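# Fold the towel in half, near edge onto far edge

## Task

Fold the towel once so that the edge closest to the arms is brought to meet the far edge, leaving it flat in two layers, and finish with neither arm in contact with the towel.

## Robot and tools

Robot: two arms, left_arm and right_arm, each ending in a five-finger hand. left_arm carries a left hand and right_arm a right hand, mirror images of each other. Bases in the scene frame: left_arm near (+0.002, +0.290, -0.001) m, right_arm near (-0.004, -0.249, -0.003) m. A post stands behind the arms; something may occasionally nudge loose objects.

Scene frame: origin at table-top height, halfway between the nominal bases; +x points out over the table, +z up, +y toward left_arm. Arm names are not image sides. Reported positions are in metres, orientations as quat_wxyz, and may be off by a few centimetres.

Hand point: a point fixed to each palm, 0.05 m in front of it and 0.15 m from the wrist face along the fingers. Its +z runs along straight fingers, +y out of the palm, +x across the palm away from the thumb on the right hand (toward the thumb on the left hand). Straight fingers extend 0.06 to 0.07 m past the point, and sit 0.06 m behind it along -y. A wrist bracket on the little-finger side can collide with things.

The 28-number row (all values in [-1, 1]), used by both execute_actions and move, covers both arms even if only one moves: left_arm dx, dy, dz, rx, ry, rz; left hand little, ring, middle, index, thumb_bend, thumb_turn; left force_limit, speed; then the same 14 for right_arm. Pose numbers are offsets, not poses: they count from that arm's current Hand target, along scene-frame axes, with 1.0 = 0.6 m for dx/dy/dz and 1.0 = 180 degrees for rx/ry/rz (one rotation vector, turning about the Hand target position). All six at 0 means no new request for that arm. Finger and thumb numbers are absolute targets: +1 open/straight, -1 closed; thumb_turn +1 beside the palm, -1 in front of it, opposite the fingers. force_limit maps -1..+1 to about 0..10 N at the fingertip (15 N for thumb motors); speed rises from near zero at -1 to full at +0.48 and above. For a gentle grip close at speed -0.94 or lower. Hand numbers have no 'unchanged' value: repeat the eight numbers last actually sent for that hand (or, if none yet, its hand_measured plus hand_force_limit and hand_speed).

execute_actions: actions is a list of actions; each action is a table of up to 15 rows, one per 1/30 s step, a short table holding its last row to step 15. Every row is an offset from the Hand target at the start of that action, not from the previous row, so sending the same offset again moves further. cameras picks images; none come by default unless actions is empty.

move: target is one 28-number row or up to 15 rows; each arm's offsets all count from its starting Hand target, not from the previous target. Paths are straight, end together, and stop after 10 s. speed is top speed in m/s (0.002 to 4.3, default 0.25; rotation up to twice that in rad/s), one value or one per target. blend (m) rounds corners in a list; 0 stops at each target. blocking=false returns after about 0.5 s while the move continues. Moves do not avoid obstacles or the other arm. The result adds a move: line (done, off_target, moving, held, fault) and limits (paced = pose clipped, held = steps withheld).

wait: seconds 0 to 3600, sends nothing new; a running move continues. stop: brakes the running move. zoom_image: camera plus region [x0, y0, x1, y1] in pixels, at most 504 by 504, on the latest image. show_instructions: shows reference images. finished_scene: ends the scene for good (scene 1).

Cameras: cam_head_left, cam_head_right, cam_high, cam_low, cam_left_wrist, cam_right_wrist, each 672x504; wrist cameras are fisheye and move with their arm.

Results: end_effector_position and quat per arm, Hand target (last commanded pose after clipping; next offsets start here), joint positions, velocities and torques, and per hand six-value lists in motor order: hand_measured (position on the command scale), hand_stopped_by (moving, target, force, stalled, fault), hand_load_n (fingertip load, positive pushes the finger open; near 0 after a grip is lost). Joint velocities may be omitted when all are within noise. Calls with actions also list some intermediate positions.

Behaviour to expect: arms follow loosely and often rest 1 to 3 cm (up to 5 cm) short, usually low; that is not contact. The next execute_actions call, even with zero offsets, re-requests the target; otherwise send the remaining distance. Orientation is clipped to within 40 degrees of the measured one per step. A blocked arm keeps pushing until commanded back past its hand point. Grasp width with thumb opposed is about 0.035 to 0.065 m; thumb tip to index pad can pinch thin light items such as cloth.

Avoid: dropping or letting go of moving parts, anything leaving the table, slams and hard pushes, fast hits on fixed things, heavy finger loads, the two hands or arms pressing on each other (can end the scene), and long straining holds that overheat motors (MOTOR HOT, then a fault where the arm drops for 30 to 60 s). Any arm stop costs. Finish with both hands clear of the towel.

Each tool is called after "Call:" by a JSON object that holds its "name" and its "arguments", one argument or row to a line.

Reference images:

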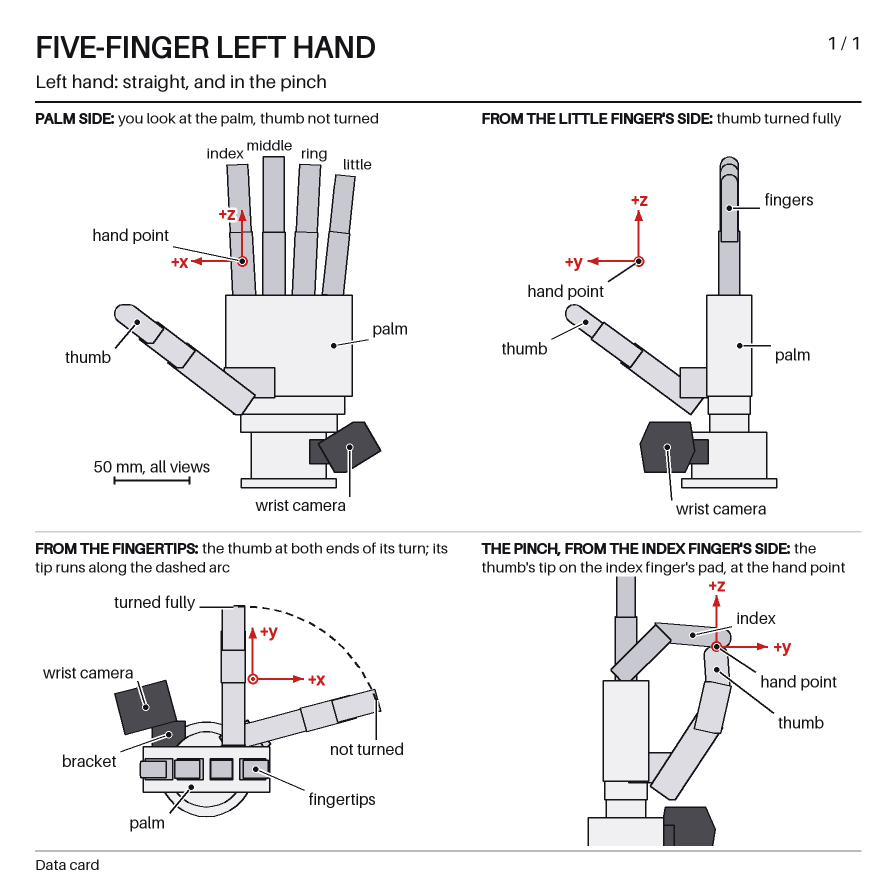

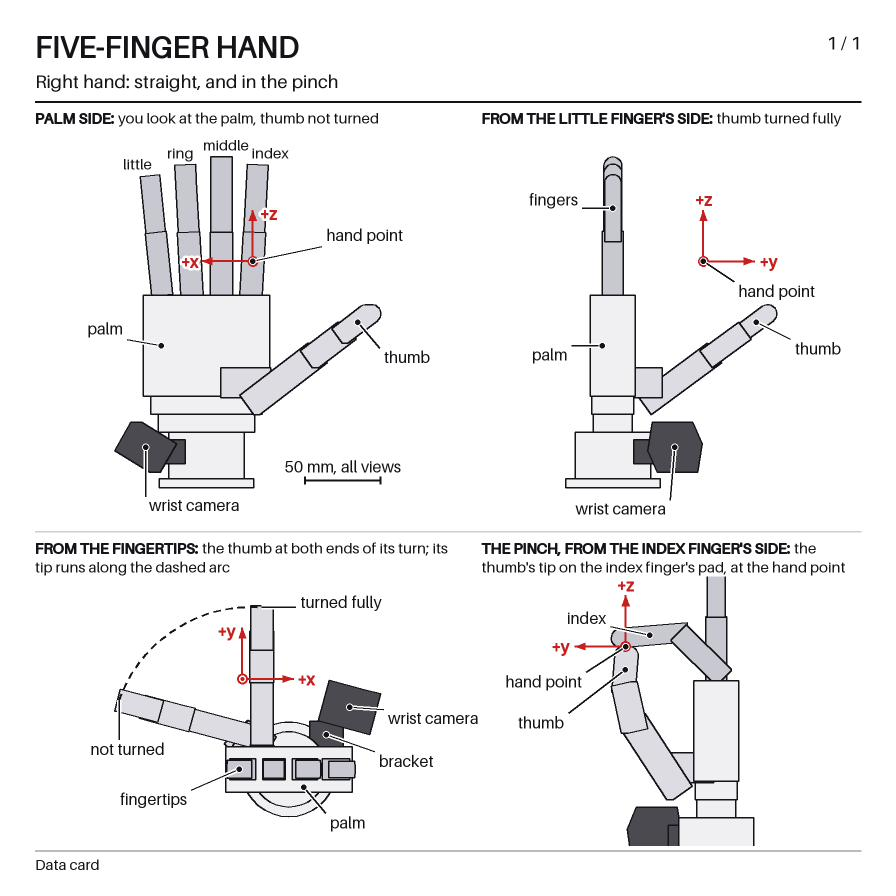

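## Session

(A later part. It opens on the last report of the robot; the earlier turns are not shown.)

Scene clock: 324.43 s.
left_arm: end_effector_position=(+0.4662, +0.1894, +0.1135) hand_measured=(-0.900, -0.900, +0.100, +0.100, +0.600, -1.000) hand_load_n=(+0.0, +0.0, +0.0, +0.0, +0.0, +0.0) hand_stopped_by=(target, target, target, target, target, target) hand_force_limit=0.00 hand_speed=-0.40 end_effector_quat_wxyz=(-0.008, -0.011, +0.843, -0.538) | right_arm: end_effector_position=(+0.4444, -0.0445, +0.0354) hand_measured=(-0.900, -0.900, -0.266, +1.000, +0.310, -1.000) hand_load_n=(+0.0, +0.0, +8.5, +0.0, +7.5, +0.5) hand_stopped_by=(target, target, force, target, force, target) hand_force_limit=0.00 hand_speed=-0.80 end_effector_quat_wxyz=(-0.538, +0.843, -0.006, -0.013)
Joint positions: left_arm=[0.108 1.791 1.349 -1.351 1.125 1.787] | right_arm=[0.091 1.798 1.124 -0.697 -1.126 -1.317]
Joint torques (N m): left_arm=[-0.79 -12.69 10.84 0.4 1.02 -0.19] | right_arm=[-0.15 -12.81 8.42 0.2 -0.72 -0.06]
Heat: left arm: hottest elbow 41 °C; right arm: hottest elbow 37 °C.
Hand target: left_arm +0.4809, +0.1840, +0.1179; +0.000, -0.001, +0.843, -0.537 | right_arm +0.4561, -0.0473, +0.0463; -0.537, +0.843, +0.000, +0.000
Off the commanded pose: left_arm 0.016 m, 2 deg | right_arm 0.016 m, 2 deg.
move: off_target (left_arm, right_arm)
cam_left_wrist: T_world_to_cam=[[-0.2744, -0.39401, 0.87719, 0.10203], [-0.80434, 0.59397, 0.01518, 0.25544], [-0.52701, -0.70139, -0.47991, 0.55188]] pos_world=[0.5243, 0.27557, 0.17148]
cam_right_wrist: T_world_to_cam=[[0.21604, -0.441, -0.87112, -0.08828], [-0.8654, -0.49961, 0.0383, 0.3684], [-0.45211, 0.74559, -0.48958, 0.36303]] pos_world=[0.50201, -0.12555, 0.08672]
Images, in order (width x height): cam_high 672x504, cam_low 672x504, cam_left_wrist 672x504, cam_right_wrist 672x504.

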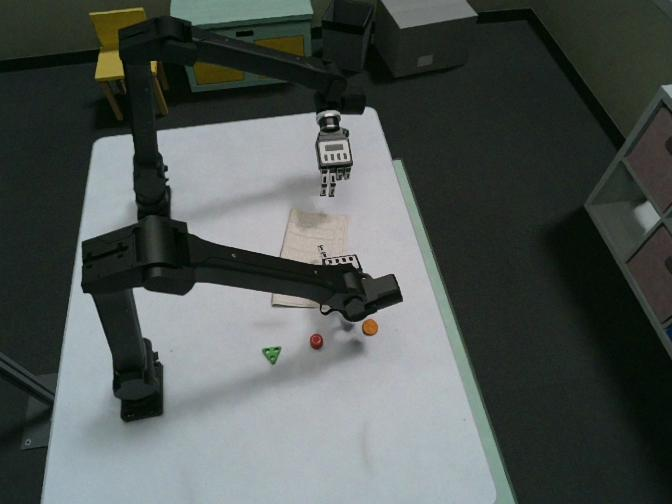

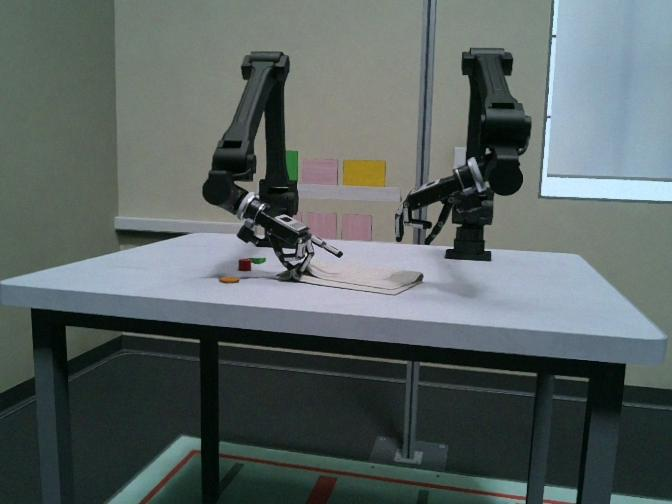

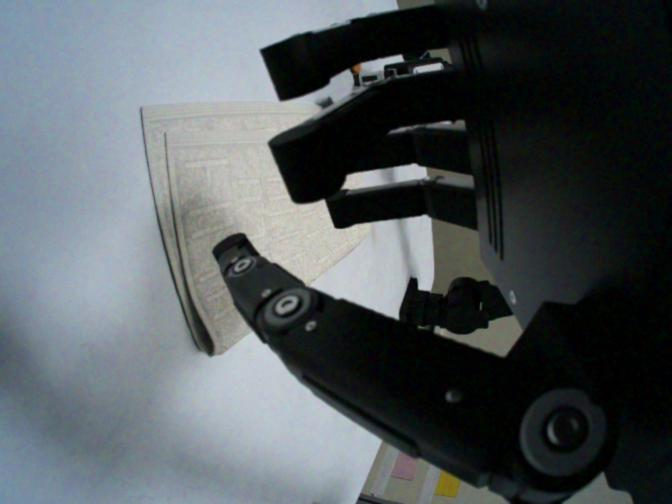

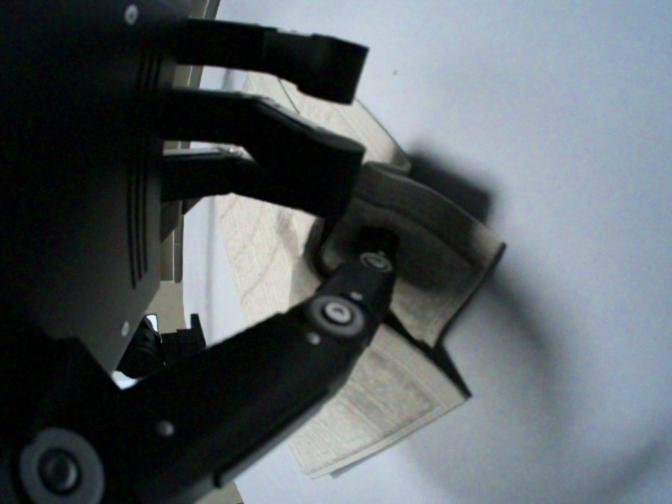

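Call:
{"name": "move", "arguments": {
  "target": [
    [0.0537,-0.122,-0.11,0,0,0,-0.9,-0.9,1,0.1,0.6,-1,0,-0.4,0,0,0,0,0,0,-0.9,-0.9,-0.35,1,0.15,-1,0,-0.8]
  ],
  "cameras": ["cam_low","cam_left_wrist","cam_high"],
  "speed": 0.08
}}

Call:
{"name": "zoom_image", "arguments": {
  "camera": "cam_left_wrist",
  "region": [60, 100, 420, 460]
}}

Scene clock: 327.80 s.
left_arm: end_effector_position=(+0.5140, +0.1167, +0.0576) hand_measured=(-0.900, -0.900, +1.000, +0.100, +0.600, -1.000) hand_load_n=(+0.0, +0.0, +0.0, +0.0, +0.5, +0.5) hand_stopped_by=(target, target, target, target, target, target) hand_force_limit=0.00 hand_speed=-0.40 end_effector_quat_wxyz=(+0.004, -0.001, +0.843, -0.538) | right_arm: end_effector_position=(+0.4444, -0.0445, +0.0354) hand_measured=(-0.900, -0.900, -0.266, +1.000, +0.310, -1.000) hand_load_n=(+0.0, +0.0, +8.5, +0.0, +7.5, +1.0) hand_stopped_by=(target, target, force, target, force, target) hand_force_limit=0.00 hand_speed=-0.80 end_effector_quat_wxyz=(-0.538, +0.843, -0.006, -0.013)
Joint positions: left_arm=[-0.035 1.897 1.349 -0.916 1.133 1.459] | right_arm=[0.091 1.798 1.124 -0.697 -1.126 -1.317]
Joint torques (N m): left_arm=[-0.5 -14.39 7.21 1.05 0.86 -0.17] | right_arm=[-0.09 -12.86 8.42 0.16 -0.72 -0.06]
Heat: left arm: hottest elbow 41 °C; right arm: hottest elbow 37 °C.
Hand target: left_arm +0.5130, +0.1108, +0.0519; +0.000, -0.001, +0.843, -0.537 | right_arm +0.4561, -0.0473, +0.0463; -0.537, +0.843, +0.000, +0.000
Off the commanded pose: left_arm 0.008 m, 1 deg | right_arm 0.016 m, 2 deg.
move: done
cam_left_wrist: T_world_to_cam=[[-0.30334, -0.39363, 0.86778, 0.15085], [-0.80296, 0.59594, -0.01036, 0.3385], [-0.51307, -0.69993, -0.49685, 0.49291]] pos_world=[0.57046, 0.20266, 0.11751]
Images, in order (width x height): cam_high 672x504, cam_low 672x504, cam_left_wrist 672x504.

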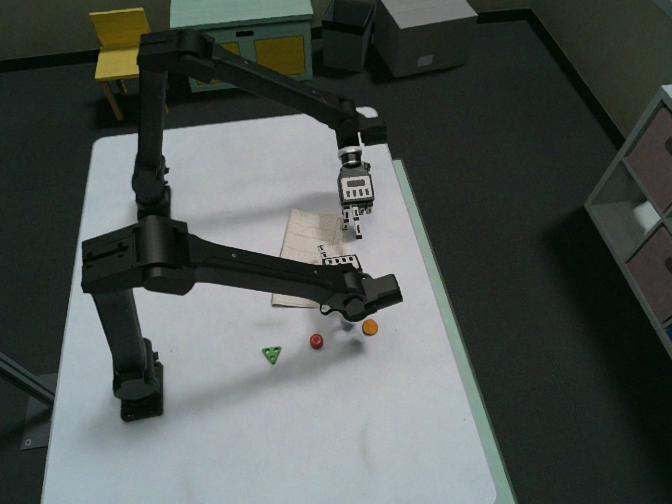

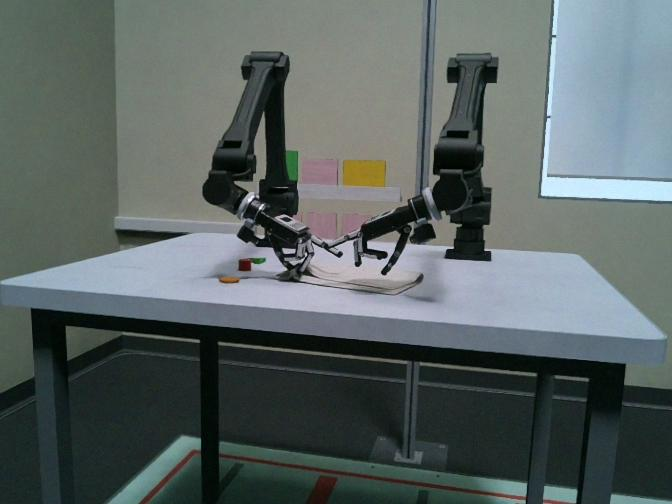

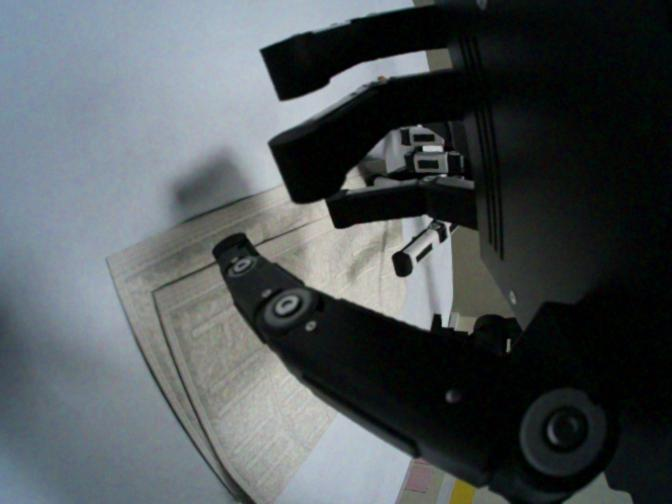

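Scaled by 1.400 from the camera's image (finer frame: 960x720).

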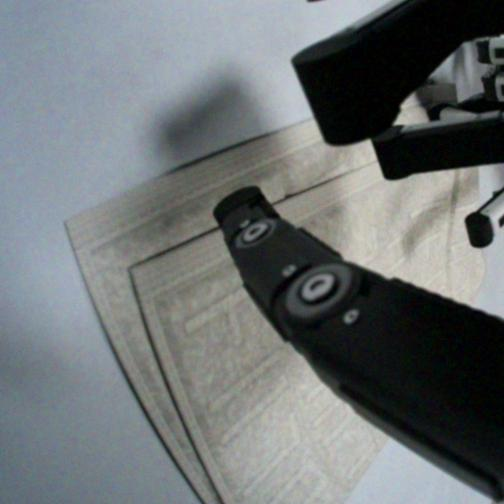

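Call:
{"name": "move", "arguments": {
  "target": [
    [0.0,0,-0.07,0,0,0,-0.9,-0.9,1,0.1,0.6,-1,0,-0.4,0,0,0,0,0,0,-0.9,-0.9,-0.35,1,0.15,-1,0,-0.8],
    [0.0,0,-0.092,0,0,0,-0.9,-0.9,1,-0.35,0.15,-1,0,-0.8,0,0,0,0,0,0,-0.9,-0.9,-0.35,1,0.15,-1,0,-0.8]
  ],
  "cameras": ["cam_low","cam_left_wrist"],
  "speed": 0.03
}}

Call:
{"name": "zoom_image", "arguments": {
  "camera": "cam_left_wrist",
  "region": [60, 100, 420, 460]
}}

Call:
{"name": "zoom_image", "arguments": {
  "camera": "cam_low",
  "region": [220, 190, 460, 310]
}}

Scene clock: 332.83 s.
left_arm: end_effector_position=(+0.5171, +0.1154, +0.0151) hand_measured=(-0.900, -0.900, +1.000, -0.350, +0.282, -1.000) hand_load_n=(+0.0, +0.0, -0.5, +2.0, +7.0, +0.0) hand_stopped_by=(target, target, target, target, force, target) hand_force_limit=0.00 hand_speed=-0.80 end_effector_quat_wxyz=(+0.008, -0.004, +0.841, -0.541) | right_arm: end_effector_position=(+0.4444, -0.0445, +0.0354) hand_measured=(-0.900, -0.900, -0.266, +1.000, +0.310, -1.000) hand_load_n=(+0.0, +0.0, +8.5, +0.0, +7.5, +1.0) hand_stopped_by=(target, target, force, target, force, target) hand_force_limit=0.00 hand_speed=-0.80 end_effector_quat_wxyz=(-0.538, +0.843, -0.006, -0.013)
Joint positions: left_arm=[-0.035 1.96 1.313 -0.794 1.14 1.438] | right_arm=[0.091 1.798 1.124 -0.697 -1.126 -1.317]
Joint torques (N m): left_arm=[-0.67 -13.27 6.37 1.17 0.58 0.04] | right_arm=[-0.15 -12.86 8.42 0.16 -0.72 -0.06]
Heat: left arm: hottest elbow 41 °C; right arm: hottest elbow 38 °C.
Hand target: left_arm +0.5131, +0.1108, -0.0033; +0.000, -0.001, +0.843, -0.537 | right_arm +0.4561, -0.0473, +0.0463; -0.537, +0.843, +0.000, +0.000
Off the commanded pose: left_arm 0.019 m, 1 deg | right_arm 0.016 m, 2 deg.
move: off_target (left_arm); target 2's new numbers were sent with left_arm's hand 0.027 m and 1 deg from that target
cam_left_wrist: T_world_to_cam=[[-0.30331, -0.38984, 0.8695, 0.18771], [-0.80769, 0.58935, -0.01751, 0.34469], [-0.50561, -0.70759, -0.49363, 0.46954]] pos_world=[0.57274, 0.20228, 0.0746]

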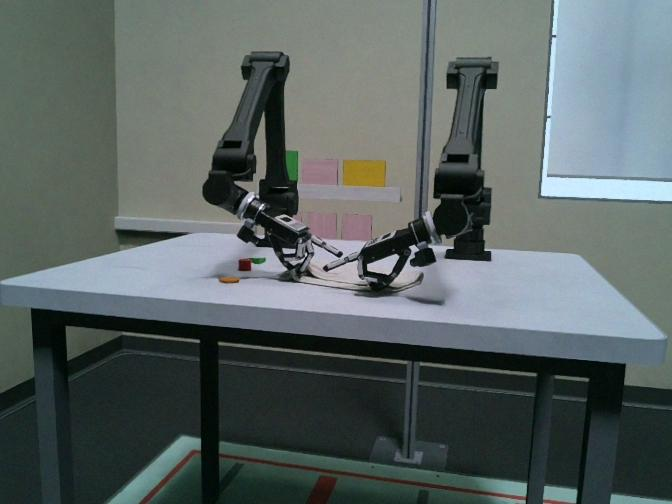

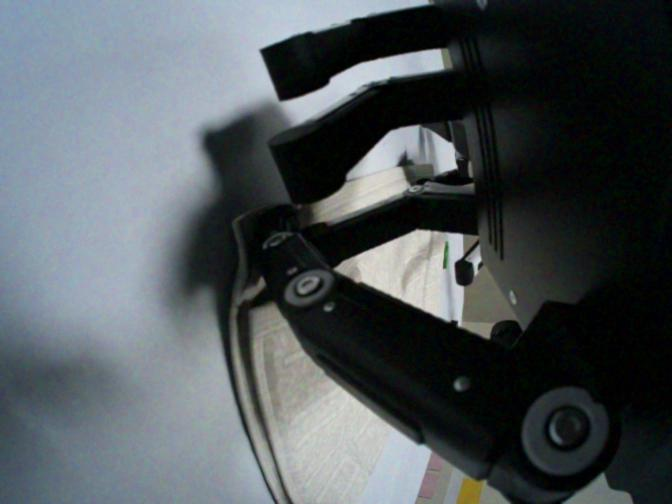

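Scaled by 1.400 from the camera's image (finer frame: 960x720).

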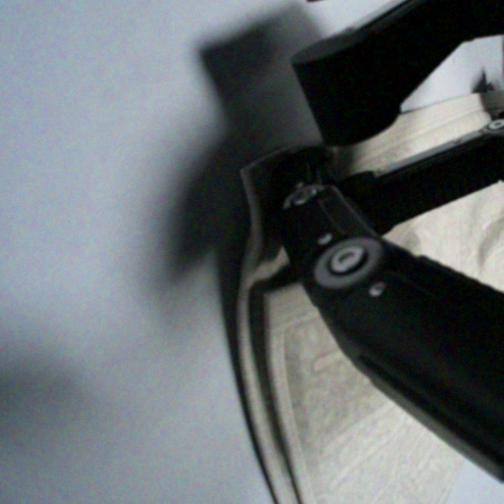

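Scaled by 2.100.

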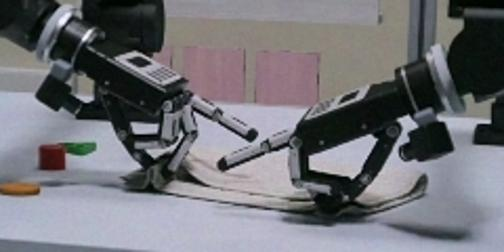

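Call:
{"name": "move", "arguments": {
  "target": [
    [0.0,0,0.01,0,0,0,-0.9,-0.9,1,-0.5,0.15,-1,0,-0.8,0,0,0,0,0,0,-0.9,-0.9,-0.35,1,0.15,-1,0,-0.8],
    [0.0,0.02,0.1,0,0,0,-0.9,-0.9,1,-0.5,0.15,-1,0,-0.8,0,-0.015,0.03,0,0,0,-0.9,-0.9,-0.35,1,0.15,-1,0,-0.8]
  ],
  "cameras": ["cam_low","cam_left_wrist","cam_head_left"],
  "speed": 0.04
}}

Call:
{"name": "zoom_image", "arguments": {
  "camera": "cam_left_wrist",
  "region": [60, 100, 420, 460]
}}

Call:
{"name": "zoom_image", "arguments": {
  "camera": "cam_low",
  "region": [220, 190, 460, 310]
}}

Scene clock: 335.73 s.
left_arm: end_effector_position=(+0.4960, +0.1177, +0.0366) hand_measured=(-0.900, -0.900, +1.000, -0.364, +0.282, -1.000) hand_load_n=(+0.0, +0.0, -0.5, +6.5, +8.0, +0.0) hand_stopped_by=(target, target, target, force, force, target) hand_force_limit=0.00 hand_speed=-0.80 end_effector_quat_wxyz=(-0.024, -0.013, +0.843, -0.537) | right_arm: end_effector_position=(+0.4370, -0.0521, +0.0478) hand_measured=(-0.900, -0.900, -0.266, +1.000, +0.310, -1.000) hand_load_n=(+0.0, +0.5, +8.0, +0.0, +7.5, +1.0) hand_stopped_by=(target, target, force, target, force, target) hand_force_limit=0.00 hand_speed=-0.80 end_effector_quat_wxyz=(-0.536, +0.844, -0.009, -0.022)
Joint positions: left_arm=[-0.035 1.924 1.322 -0.946 1.135 1.486] | right_arm=[0.079 1.774 1.132 -0.782 -1.126 -1.356]
Joint torques (N m): left_arm=[1.61 -16.85 10.32 -0.2 0.9 0.07] | right_arm=[-0.56 -12.75 9.62 0.08 -0.88 -0.08]
Heat: left arm: hottest elbow 40 °C; right arm: hottest elbow 38 °C.
Hand target: left_arm +0.5131, +0.1228, +0.0567; +0.000, -0.001, +0.843, -0.537 | right_arm +0.4562, -0.0564, +0.0642; -0.537, +0.843, +0.000, +0.000
Off the commanded pose: left_arm 0.027 m, 3 deg | right_arm 0.026 m, 3 deg.
move: off_target (left_arm, right_arm)
cam_left_wrist: T_world_to_cam=[[-0.2556, -0.3922, 0.88366, 0.13949], [-0.79526, 0.60504, 0.03851, 0.31653], [-0.54975, -0.6929, -0.46655, 0.4902]] pos_world=[0.55687, 0.20285, 0.09325]
Images, in order (width x height): cam_head_left 672x504, cam_low 672x504, cam_left_wrist 672x504.

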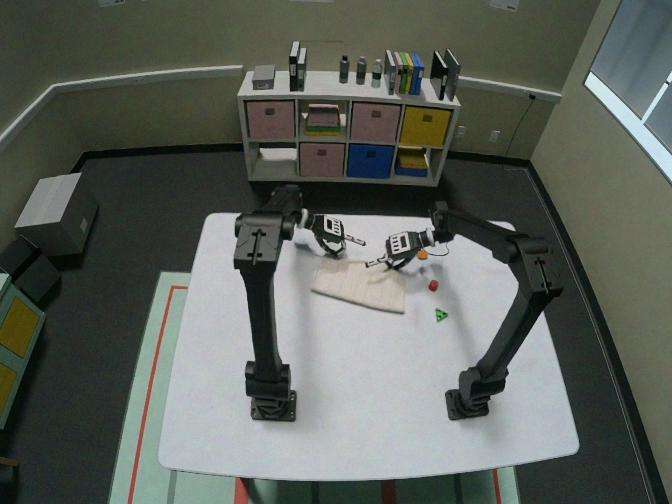

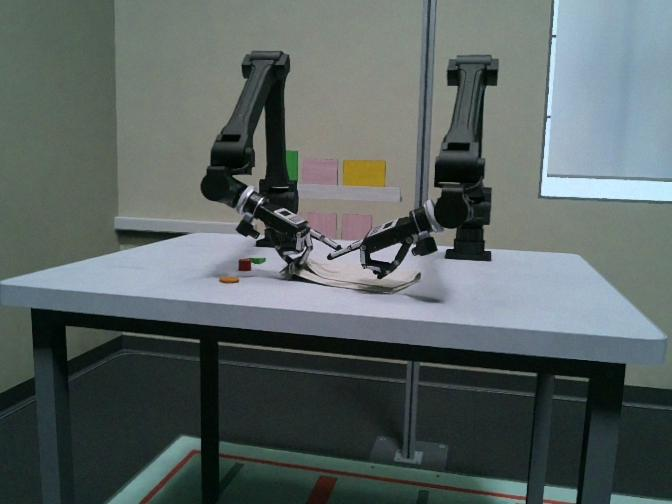

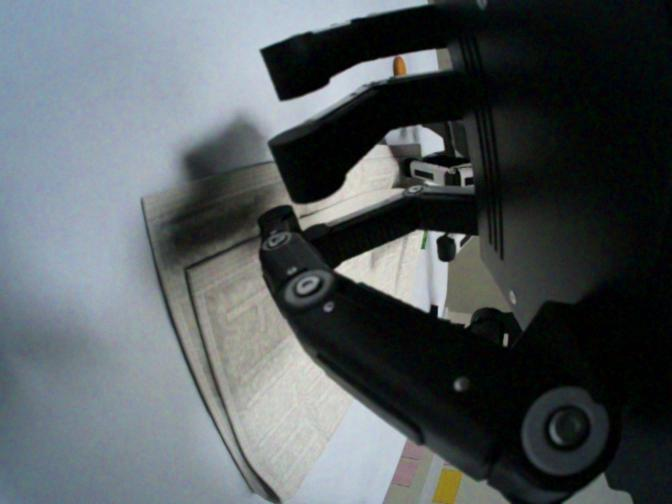

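Scaled by 1.400 from the camera's image (finer frame: 960x720).

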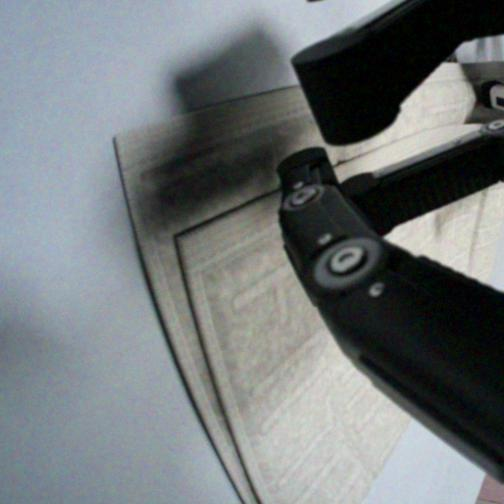

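Scaled by 2.100.

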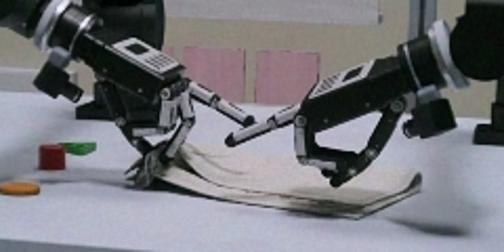

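Call:
{"name": "move", "arguments": {
  "target": [
    [0.0,0.05,0.08,0,0,0,-0.9,-0.9,0.1,0.1,0.6,-1,0,-0.5,0,0,0,0,0,0,-0.9,-0.9,-0.35,1,0.15,-1,0,-0.8],
    [0.0,0.05,0.08,0,0,0,-0.9,-0.9,0.1,0.1,0.6,-1,0,-0.5,0.11,-0.01,-0.02,0,0,0,-0.9,-0.9,-0.35,1,0.15,-1,0,-0.8]
  ],
  "cameras": ["cam_low","cam_left_wrist","cam_head_left","cam_right_wrist"],
  "speed": 0.06
}}

Call:
{"name": "zoom_image", "arguments": {
  "camera": "cam_left_wrist",
  "region": [60, 60, 420, 460]
}}

Scene clock: 340.50 s.
left_arm: end_effector_position=(+0.4975, +0.1456, +0.0845) hand_measured=(-0.900, -0.900, +0.100, +0.100, +0.600, -1.000) hand_load_n=(+0.0, +0.5, +0.0, +0.0, +0.0, +0.0) hand_stopped_by=(target, target, target, target, target, target) hand_force_limit=0.00 hand_speed=-0.50 end_effector_quat_wxyz=(-0.025, -0.012, +0.843, -0.538) | right_arm: end_effector_position=(+0.5055, -0.0577, +0.0476) hand_measured=(-0.900, -0.900, -0.266, +1.000, +0.310, -1.000) hand_load_n=(+0.0, +0.0, +8.5, +0.0, +7.5, +0.5) hand_stopped_by=(target, target, force, target, force, target) hand_force_limit=0.00 hand_speed=-0.80 end_effector_quat_wxyz=(-0.535, +0.844, -0.003, -0.011)
Joint positions: left_arm=[0.018 1.884 1.404 -1.187 1.134 1.617] | right_arm=[0.056 1.913 1.349 -0.876 -1.126 -1.402]
Joint torques (N m): left_arm=[1.79 -16.38 10.82 -0.47 0.89 0.06] | right_arm=[-0.5 -12.98 9.88 0.12 -1.05 -0.1]
Heat: left arm: hottest elbow 41 °C; right arm: hottest elbow 38 °C.
Hand target: left_arm +0.5130, +0.1528, +0.1048; +0.000, -0.001, +0.843, -0.537 | right_arm +0.5221, -0.0624, +0.0522; -0.537, +0.843, -0.001, +0.000
Off the commanded pose: left_arm 0.027 m, 3 deg | right_arm 0.018 m, 1 deg.
move: off_target (left_arm, right_arm)
cam_left_wrist: T_world_to_cam=[[-0.25625, -0.39005, 0.88442, 0.1086], [-0.79361, 0.60725, 0.03787, 0.29791], [-0.55183, -0.69217, -0.46516, 0.53353]] pos_world=[0.55867, 0.23075, 0.14085]
cam_right_wrist: T_world_to_cam=[[0.22273, -0.44547, -0.86715, -0.10047], [-0.86518, -0.50025, 0.03477, 0.4142], [-0.44928, 0.7425, -0.49684, 0.40524]] pos_world=[0.5628, -0.13844, 0.09981]
Images, in order (width x height): cam_head_left 672x504, cam_low 672x504, cam_left_wrist 672x504, cam_right_wrist 672x504.

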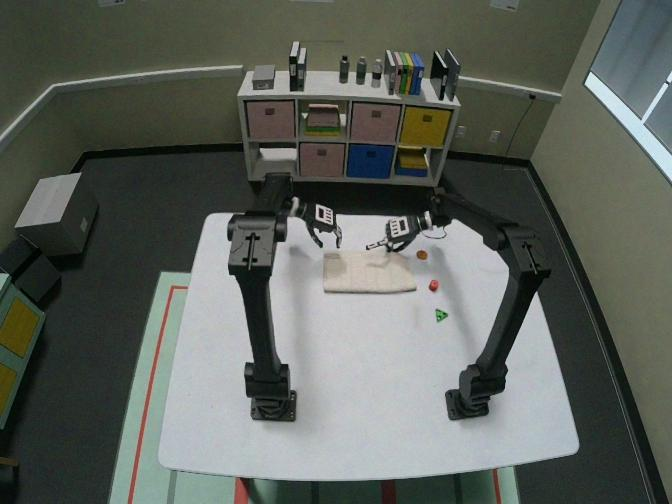

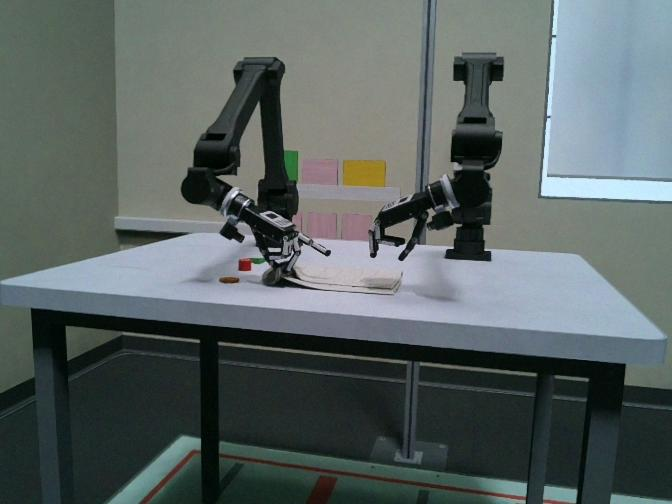

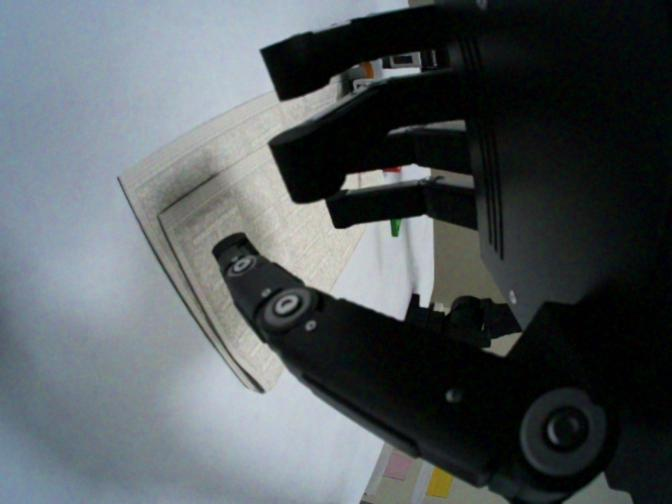

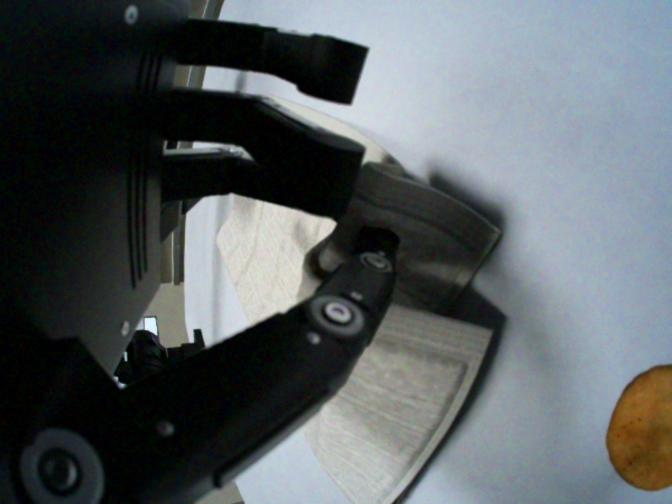

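Scaled by 1.260 from the camera's image (finer frame: 960x720).

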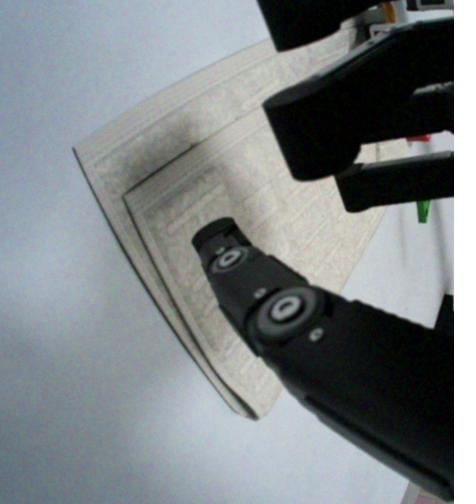

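Call:
{"name": "move", "arguments": {
  "target": [
    [-0.0067,-0.0555,-0.0913,0,0,0,-0.9,-0.9,0.1,0.6,0.6,-1,0,-0.5,0,0,0,0,0,0,-0.9,-0.9,-0.35,0.4,0.15,-1,0,-0.8],
    [-0.0067,-0.0555,-0.135,0,0,0,-0.9,-0.9,0.1,0.6,0.6,-1,0,-0.5,0,0,0,0,0,0,-0.9,-0.9,-0.35,0.4,0.15,-1,0,-0.8]
  ],
  "cameras": ["cam_low","cam_left_wrist","cam_head_left"],
  "speed": 0.05
}}

Call:
{"name": "zoom_image", "arguments": {
  "camera": "cam_left_wrist",
  "region": [60, 60, 420, 460]
}}

Call:
{"name": "zoom_image", "arguments": {
  "camera": "cam_low",
  "region": [220, 190, 460, 310]
}}

Scene clock: 344.93 s.
left_arm: end_effector_position=(+0.5094, +0.1263, +0.0296) hand_measured=(-0.900, -0.900, +0.100, +0.600, +0.600, -1.000) hand_load_n=(+0.0, +0.0, +0.0, +0.0, +0.0, +0.0) hand_stopped_by=(target, target, target, target, target, target) hand_force_limit=0.00 hand_speed=-0.50 end_effector_quat_wxyz=(+0.004, -0.003, +0.843, -0.538) | right_arm: end_effector_position=(+0.5056, -0.0577, +0.0476) hand_measured=(-0.900, -0.900, -0.266, +0.400, +0.310, -1.000) hand_load_n=(+0.0, +0.0, +8.5, +0.0, +7.5, +0.5) hand_stopped_by=(target, target, force, target, force, target) hand_force_limit=0.00 hand_speed=-0.80 end_effector_quat_wxyz=(-0.535, +0.844, -0.003, -0.010)
Joint positions: left_arm=[-0.018 1.931 1.316 -0.883 1.134 1.494] | right_arm=[0.056 1.913 1.349 -0.876 -1.126 -1.403]
Joint torques (N m): left_arm=[-0.85 -14.15 7.12 0.94 0.89 -0.18] | right_arm=[-0.44 -12.92 10.11 0.03 -1.04 -0.08]
Heat: left arm: hottest elbow 41 °C; right arm: hottest elbow 39 °C.
Hand target: left_arm +0.5090, +0.1194, +0.0238; +0.000, -0.001, +0.843, -0.537 | right_arm +0.5221, -0.0624, +0.0521; -0.537, +0.843, +0.000, +0.000
Off the commanded pose: left_arm 0.009 m, 1 deg | right_arm 0.018 m, 1 deg.
move: done
cam_left_wrist: T_world_to_cam=[[-0.30079, -0.395, 0.86804, 0.17636], [-0.80455, 0.59383, -0.00857, 0.32984], [-0.51208, -0.70096, -0.49642, 0.48301]] pos_world=[0.56576, 0.21236, 0.08951]
Images, in order (width x height): cam_head_left 672x504, cam_low 672x504, cam_left_wrist 672x504.

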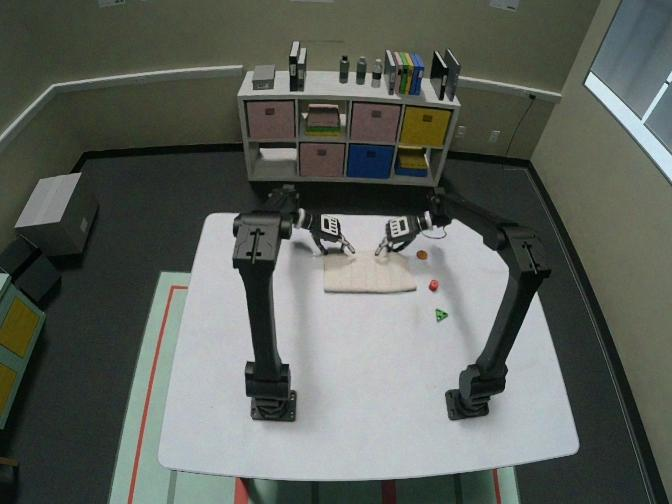

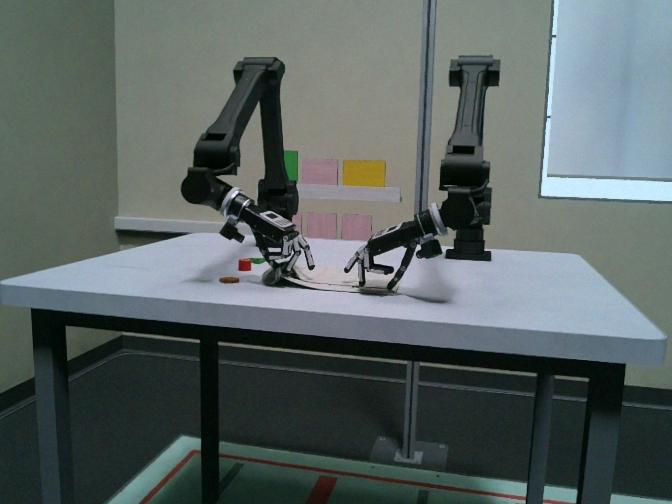

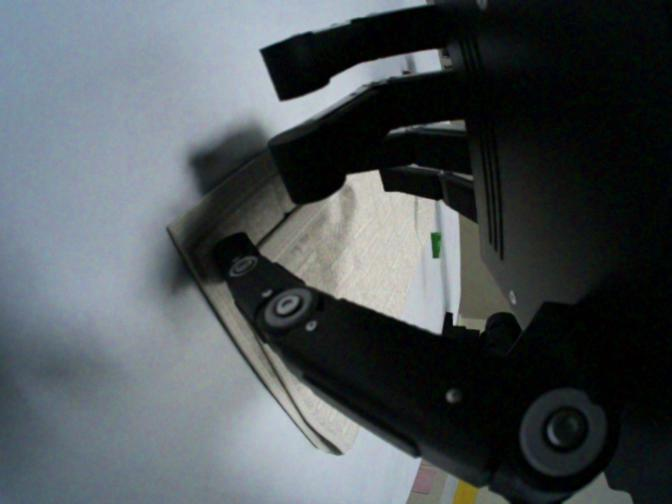

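Scaled by 1.260 from the camera's image (finer frame: 960x720).

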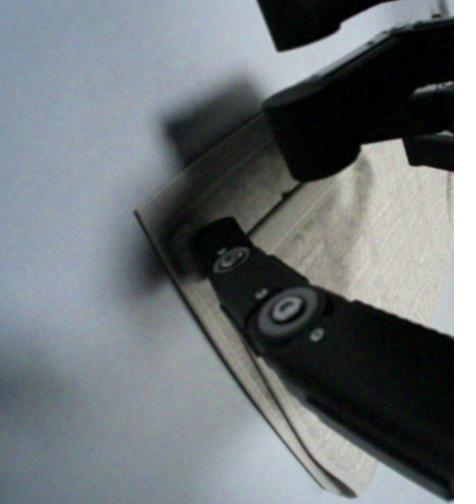

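Scaled by 2.100.

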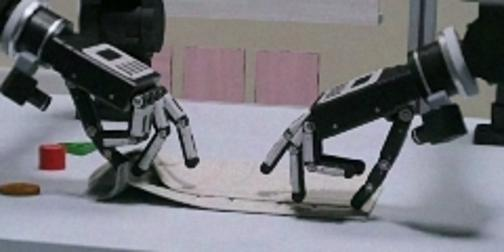

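Call:
{"name": "move", "arguments": {
  "target": [
    [0.002,-0.003,-0.035,0,0,0,-0.9,-0.9,0.1,0.6,0.6,-1,0,-0.5,0,0,0,0,0,0,-0.9,-0.9,-0.35,0.4,0.15,-1,0,-0.8],
    [0.002,-0.003,-0.05,0,0,0,-0.9,-0.9,-0.35,0.6,0.15,-1,0,-0.8,0,0,0,0,0,0,-0.9,-0.9,-0.35,0.4,0.15,-1,0,-0.8]
  ],
  "cameras": ["cam_low","cam_left_wrist"],
  "speed": 0.02
}}

Call:
{"name": "zoom_image", "arguments": {
  "camera": "cam_left_wrist",
  "region": [60, 60, 420, 460]
}}

Call:
{"name": "zoom_image", "arguments": {
  "camera": "cam_low",
  "region": [220, 190, 460, 310]
}}

Scene clock: 348.67 s.
left_arm: end_effector_position=(+0.5175, +0.1242, +0.0173) hand_measured=(-0.900, -0.900, -0.230, +0.600, +0.348, -1.000) hand_load_n=(+0.0, +0.5, +8.0, -0.5, +7.0, +0.5) hand_stopped_by=(target, target, force, target, force, target) hand_force_limit=0.00 hand_speed=-0.80 end_effector_quat_wxyz=(+0.015, -0.001, +0.840, -0.543) | right_arm: end_effector_position=(+0.5056, -0.0577, +0.0477) hand_measured=(-0.900, -0.900, -0.266, +0.400, +0.310, -1.000) hand_load_n=(+0.0, +0.0, +8.5, -0.5, +7.5, +1.0) hand_stopped_by=(target, target, force, target, force, target) hand_force_limit=0.00 hand_speed=-0.80 end_effector_quat_wxyz=(-0.536, +0.844, -0.003, -0.010)
Joint positions: left_arm=[-0.018 1.954 1.311 -0.813 1.145 1.471] | right_arm=[0.056 1.913 1.349 -0.876 -1.127 -1.404]
Joint torques (N m): left_arm=[-1.08 -12.69 5.97 1.06 0.42 0.03] | right_arm=[-0.5 -12.98 10.11 0.03 -1.03 -0.08]
Heat: left arm: hottest elbow 40 °C; right arm: hottest elbow 39 °C.
Hand target: left_arm +0.5102, +0.1177, -0.0062; +0.000, -0.001, +0.843, -0.537 | right_arm +0.5221, -0.0624, +0.0521; -0.537, +0.843, +0.000, +0.000
Off the commanded pose: left_arm 0.025 m, 2 deg | right_arm 0.018 m, 1 deg.
move: off_target (left_arm); target 2's new numbers were sent with left_arm's hand 0.030 m and 2 deg from that target
cam_left_wrist: T_world_to_cam=[[-0.31442, -0.38747, 0.8666, 0.19485], [-0.80907, 0.58689, -0.03114, 0.34114], [-0.49653, -0.71093, -0.49802, 0.47276]] pos_world=[0.57201, 0.21139, 0.07721]

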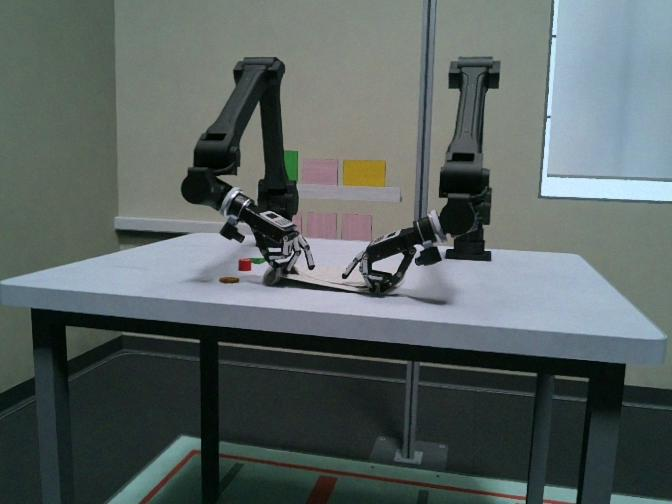

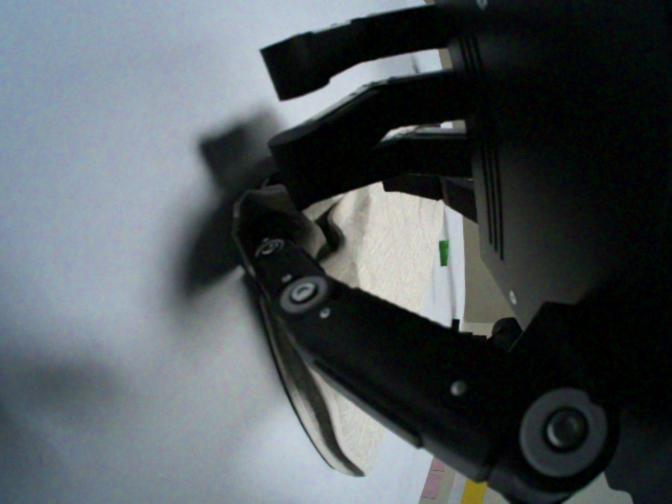

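Scaled by 1.260 from the camera's image (finer frame: 960x720).

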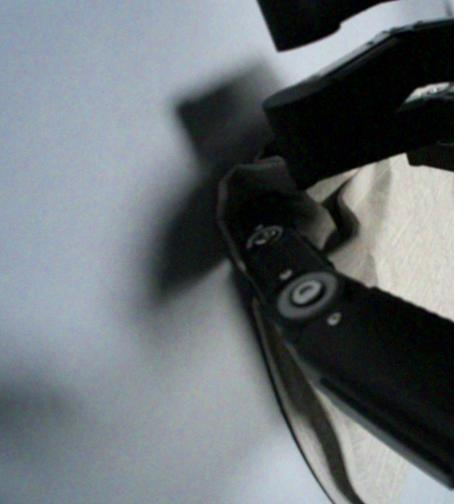

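Scaled by 2.100.

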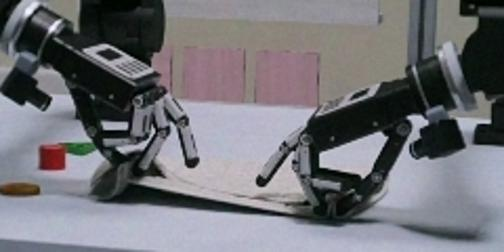

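Call:
{"name": "move", "arguments": {
  "target": [
    [-0.03,0.01,0.18,0,0,0,-0.9,-0.9,-0.35,0.6,0.15,-1,0,-0.8,-0.05,0,0.1,0,0,0,-0.9,-0.9,-0.35,0.4,0.15,-1,0,-0.8]
  ],
  "cameras": ["cam_low","cam_left_wrist","cam_head_left","cam_right_wrist"],
  "speed": 0.06
}}

Call:
{"name": "zoom_image", "arguments": {
  "camera": "cam_low",
  "region": [220, 190, 460, 310]
}}

Call:
{"name": "zoom_image", "arguments": {
  "camera": "cam_head_left",
  "region": [290, 200, 450, 320]
}}

Scene clock: 351.37 s.
left_arm: end_effector_position=(+0.4815, +0.1260, +0.0834) hand_measured=(-0.900, -0.900, -0.230, +0.600, +0.348, -1.000) hand_load_n=(+0.0, +0.0, +9.0, +0.0, +7.5, +1.0) hand_stopped_by=(target, target, force, target, force, target) hand_force_limit=0.00 hand_speed=-0.80 end_effector_quat_wxyz=(-0.017, -0.018, +0.843, -0.538) | right_arm: end_effector_position=(+0.4907, -0.0588, +0.1049) hand_measured=(-0.900, -0.900, -0.266, +0.400, +0.310, -1.000) hand_load_n=(+0.0, +0.0, +9.0, +0.0, +7.5, +1.0) hand_stopped_by=(target, target, force, target, force, target) hand_force_limit=0.00 hand_speed=-0.80 end_effector_quat_wxyz=(-0.536, +0.844, +0.001, -0.004)
Joint positions: left_arm=[-0.019 1.819 1.305 -1.029 1.136 1.487] | right_arm=[0.056 1.799 1.349 -0.975 -1.127 -1.404]
Joint torques (N m): left_arm=[-0.09 -15.74 10.35 -0.29 0.84 0.03] | right_arm=[-0.15 -13.8 7.91 0.08 -1.02 0]
Heat: left arm: hottest elbow 41 °C; right arm: hottest elbow 39 °C.
Hand target: left_arm +0.4922, +0.1236, +0.1018; +0.000, -0.001, +0.843, -0.537 | right_arm +0.4921, -0.0624, +0.1121; -0.537, +0.843, +0.000, +0.000
Off the commanded pose: left_arm 0.021 m, 3 deg | right_arm 0.008 m, 1 deg.
move: off_target (left_arm)
cam_left_wrist: T_world_to_cam=[[-0.25429, -0.39478, 0.88289, 0.09756], [-0.80495, 0.59242, 0.03305, 0.30488], [-0.53609, -0.70227, -0.46842, 0.5046]] pos_world=[0.54074, 0.21227, 0.14015]
cam_right_wrist: T_world_to_cam=[[0.23703, -0.44398, -0.86412, -0.05519], [-0.86529, -0.50087, 0.02, 0.40043], [-0.44169, 0.74297, -0.50289, 0.42478]] pos_world=[0.54719, -0.13954, 0.15792]
Images, in order (width x height): cam_head_left 672x504, cam_low 672x504, cam_left_wrist 672x504, cam_right_wrist 672x504.

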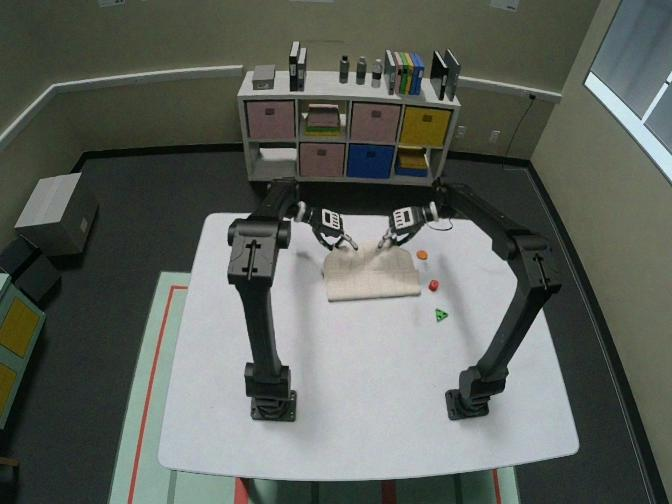

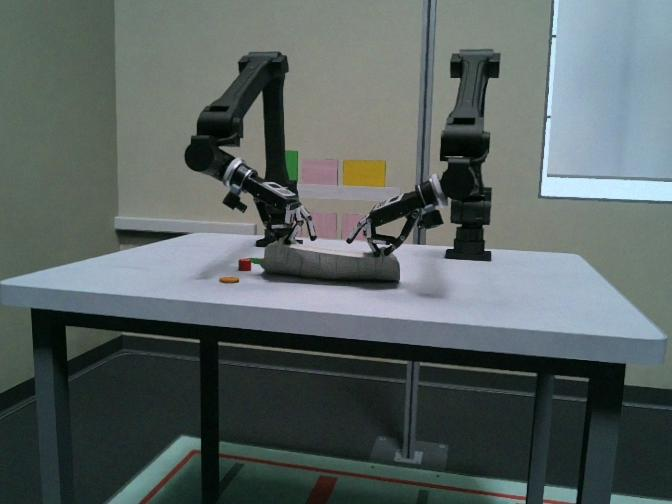

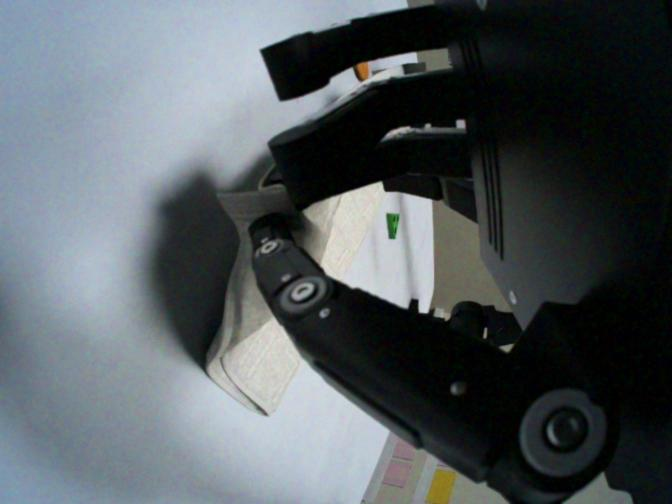

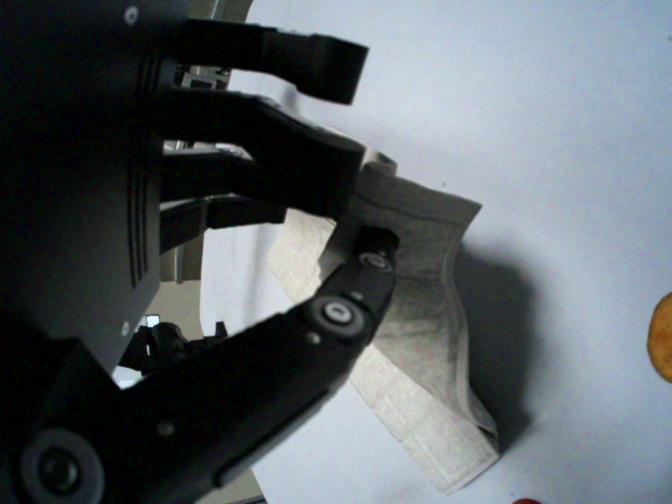

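Scaled by 2.100.

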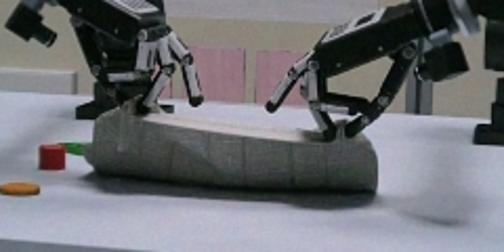

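Scaled by 3.150.

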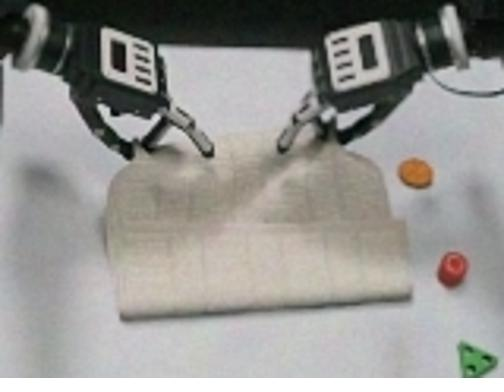

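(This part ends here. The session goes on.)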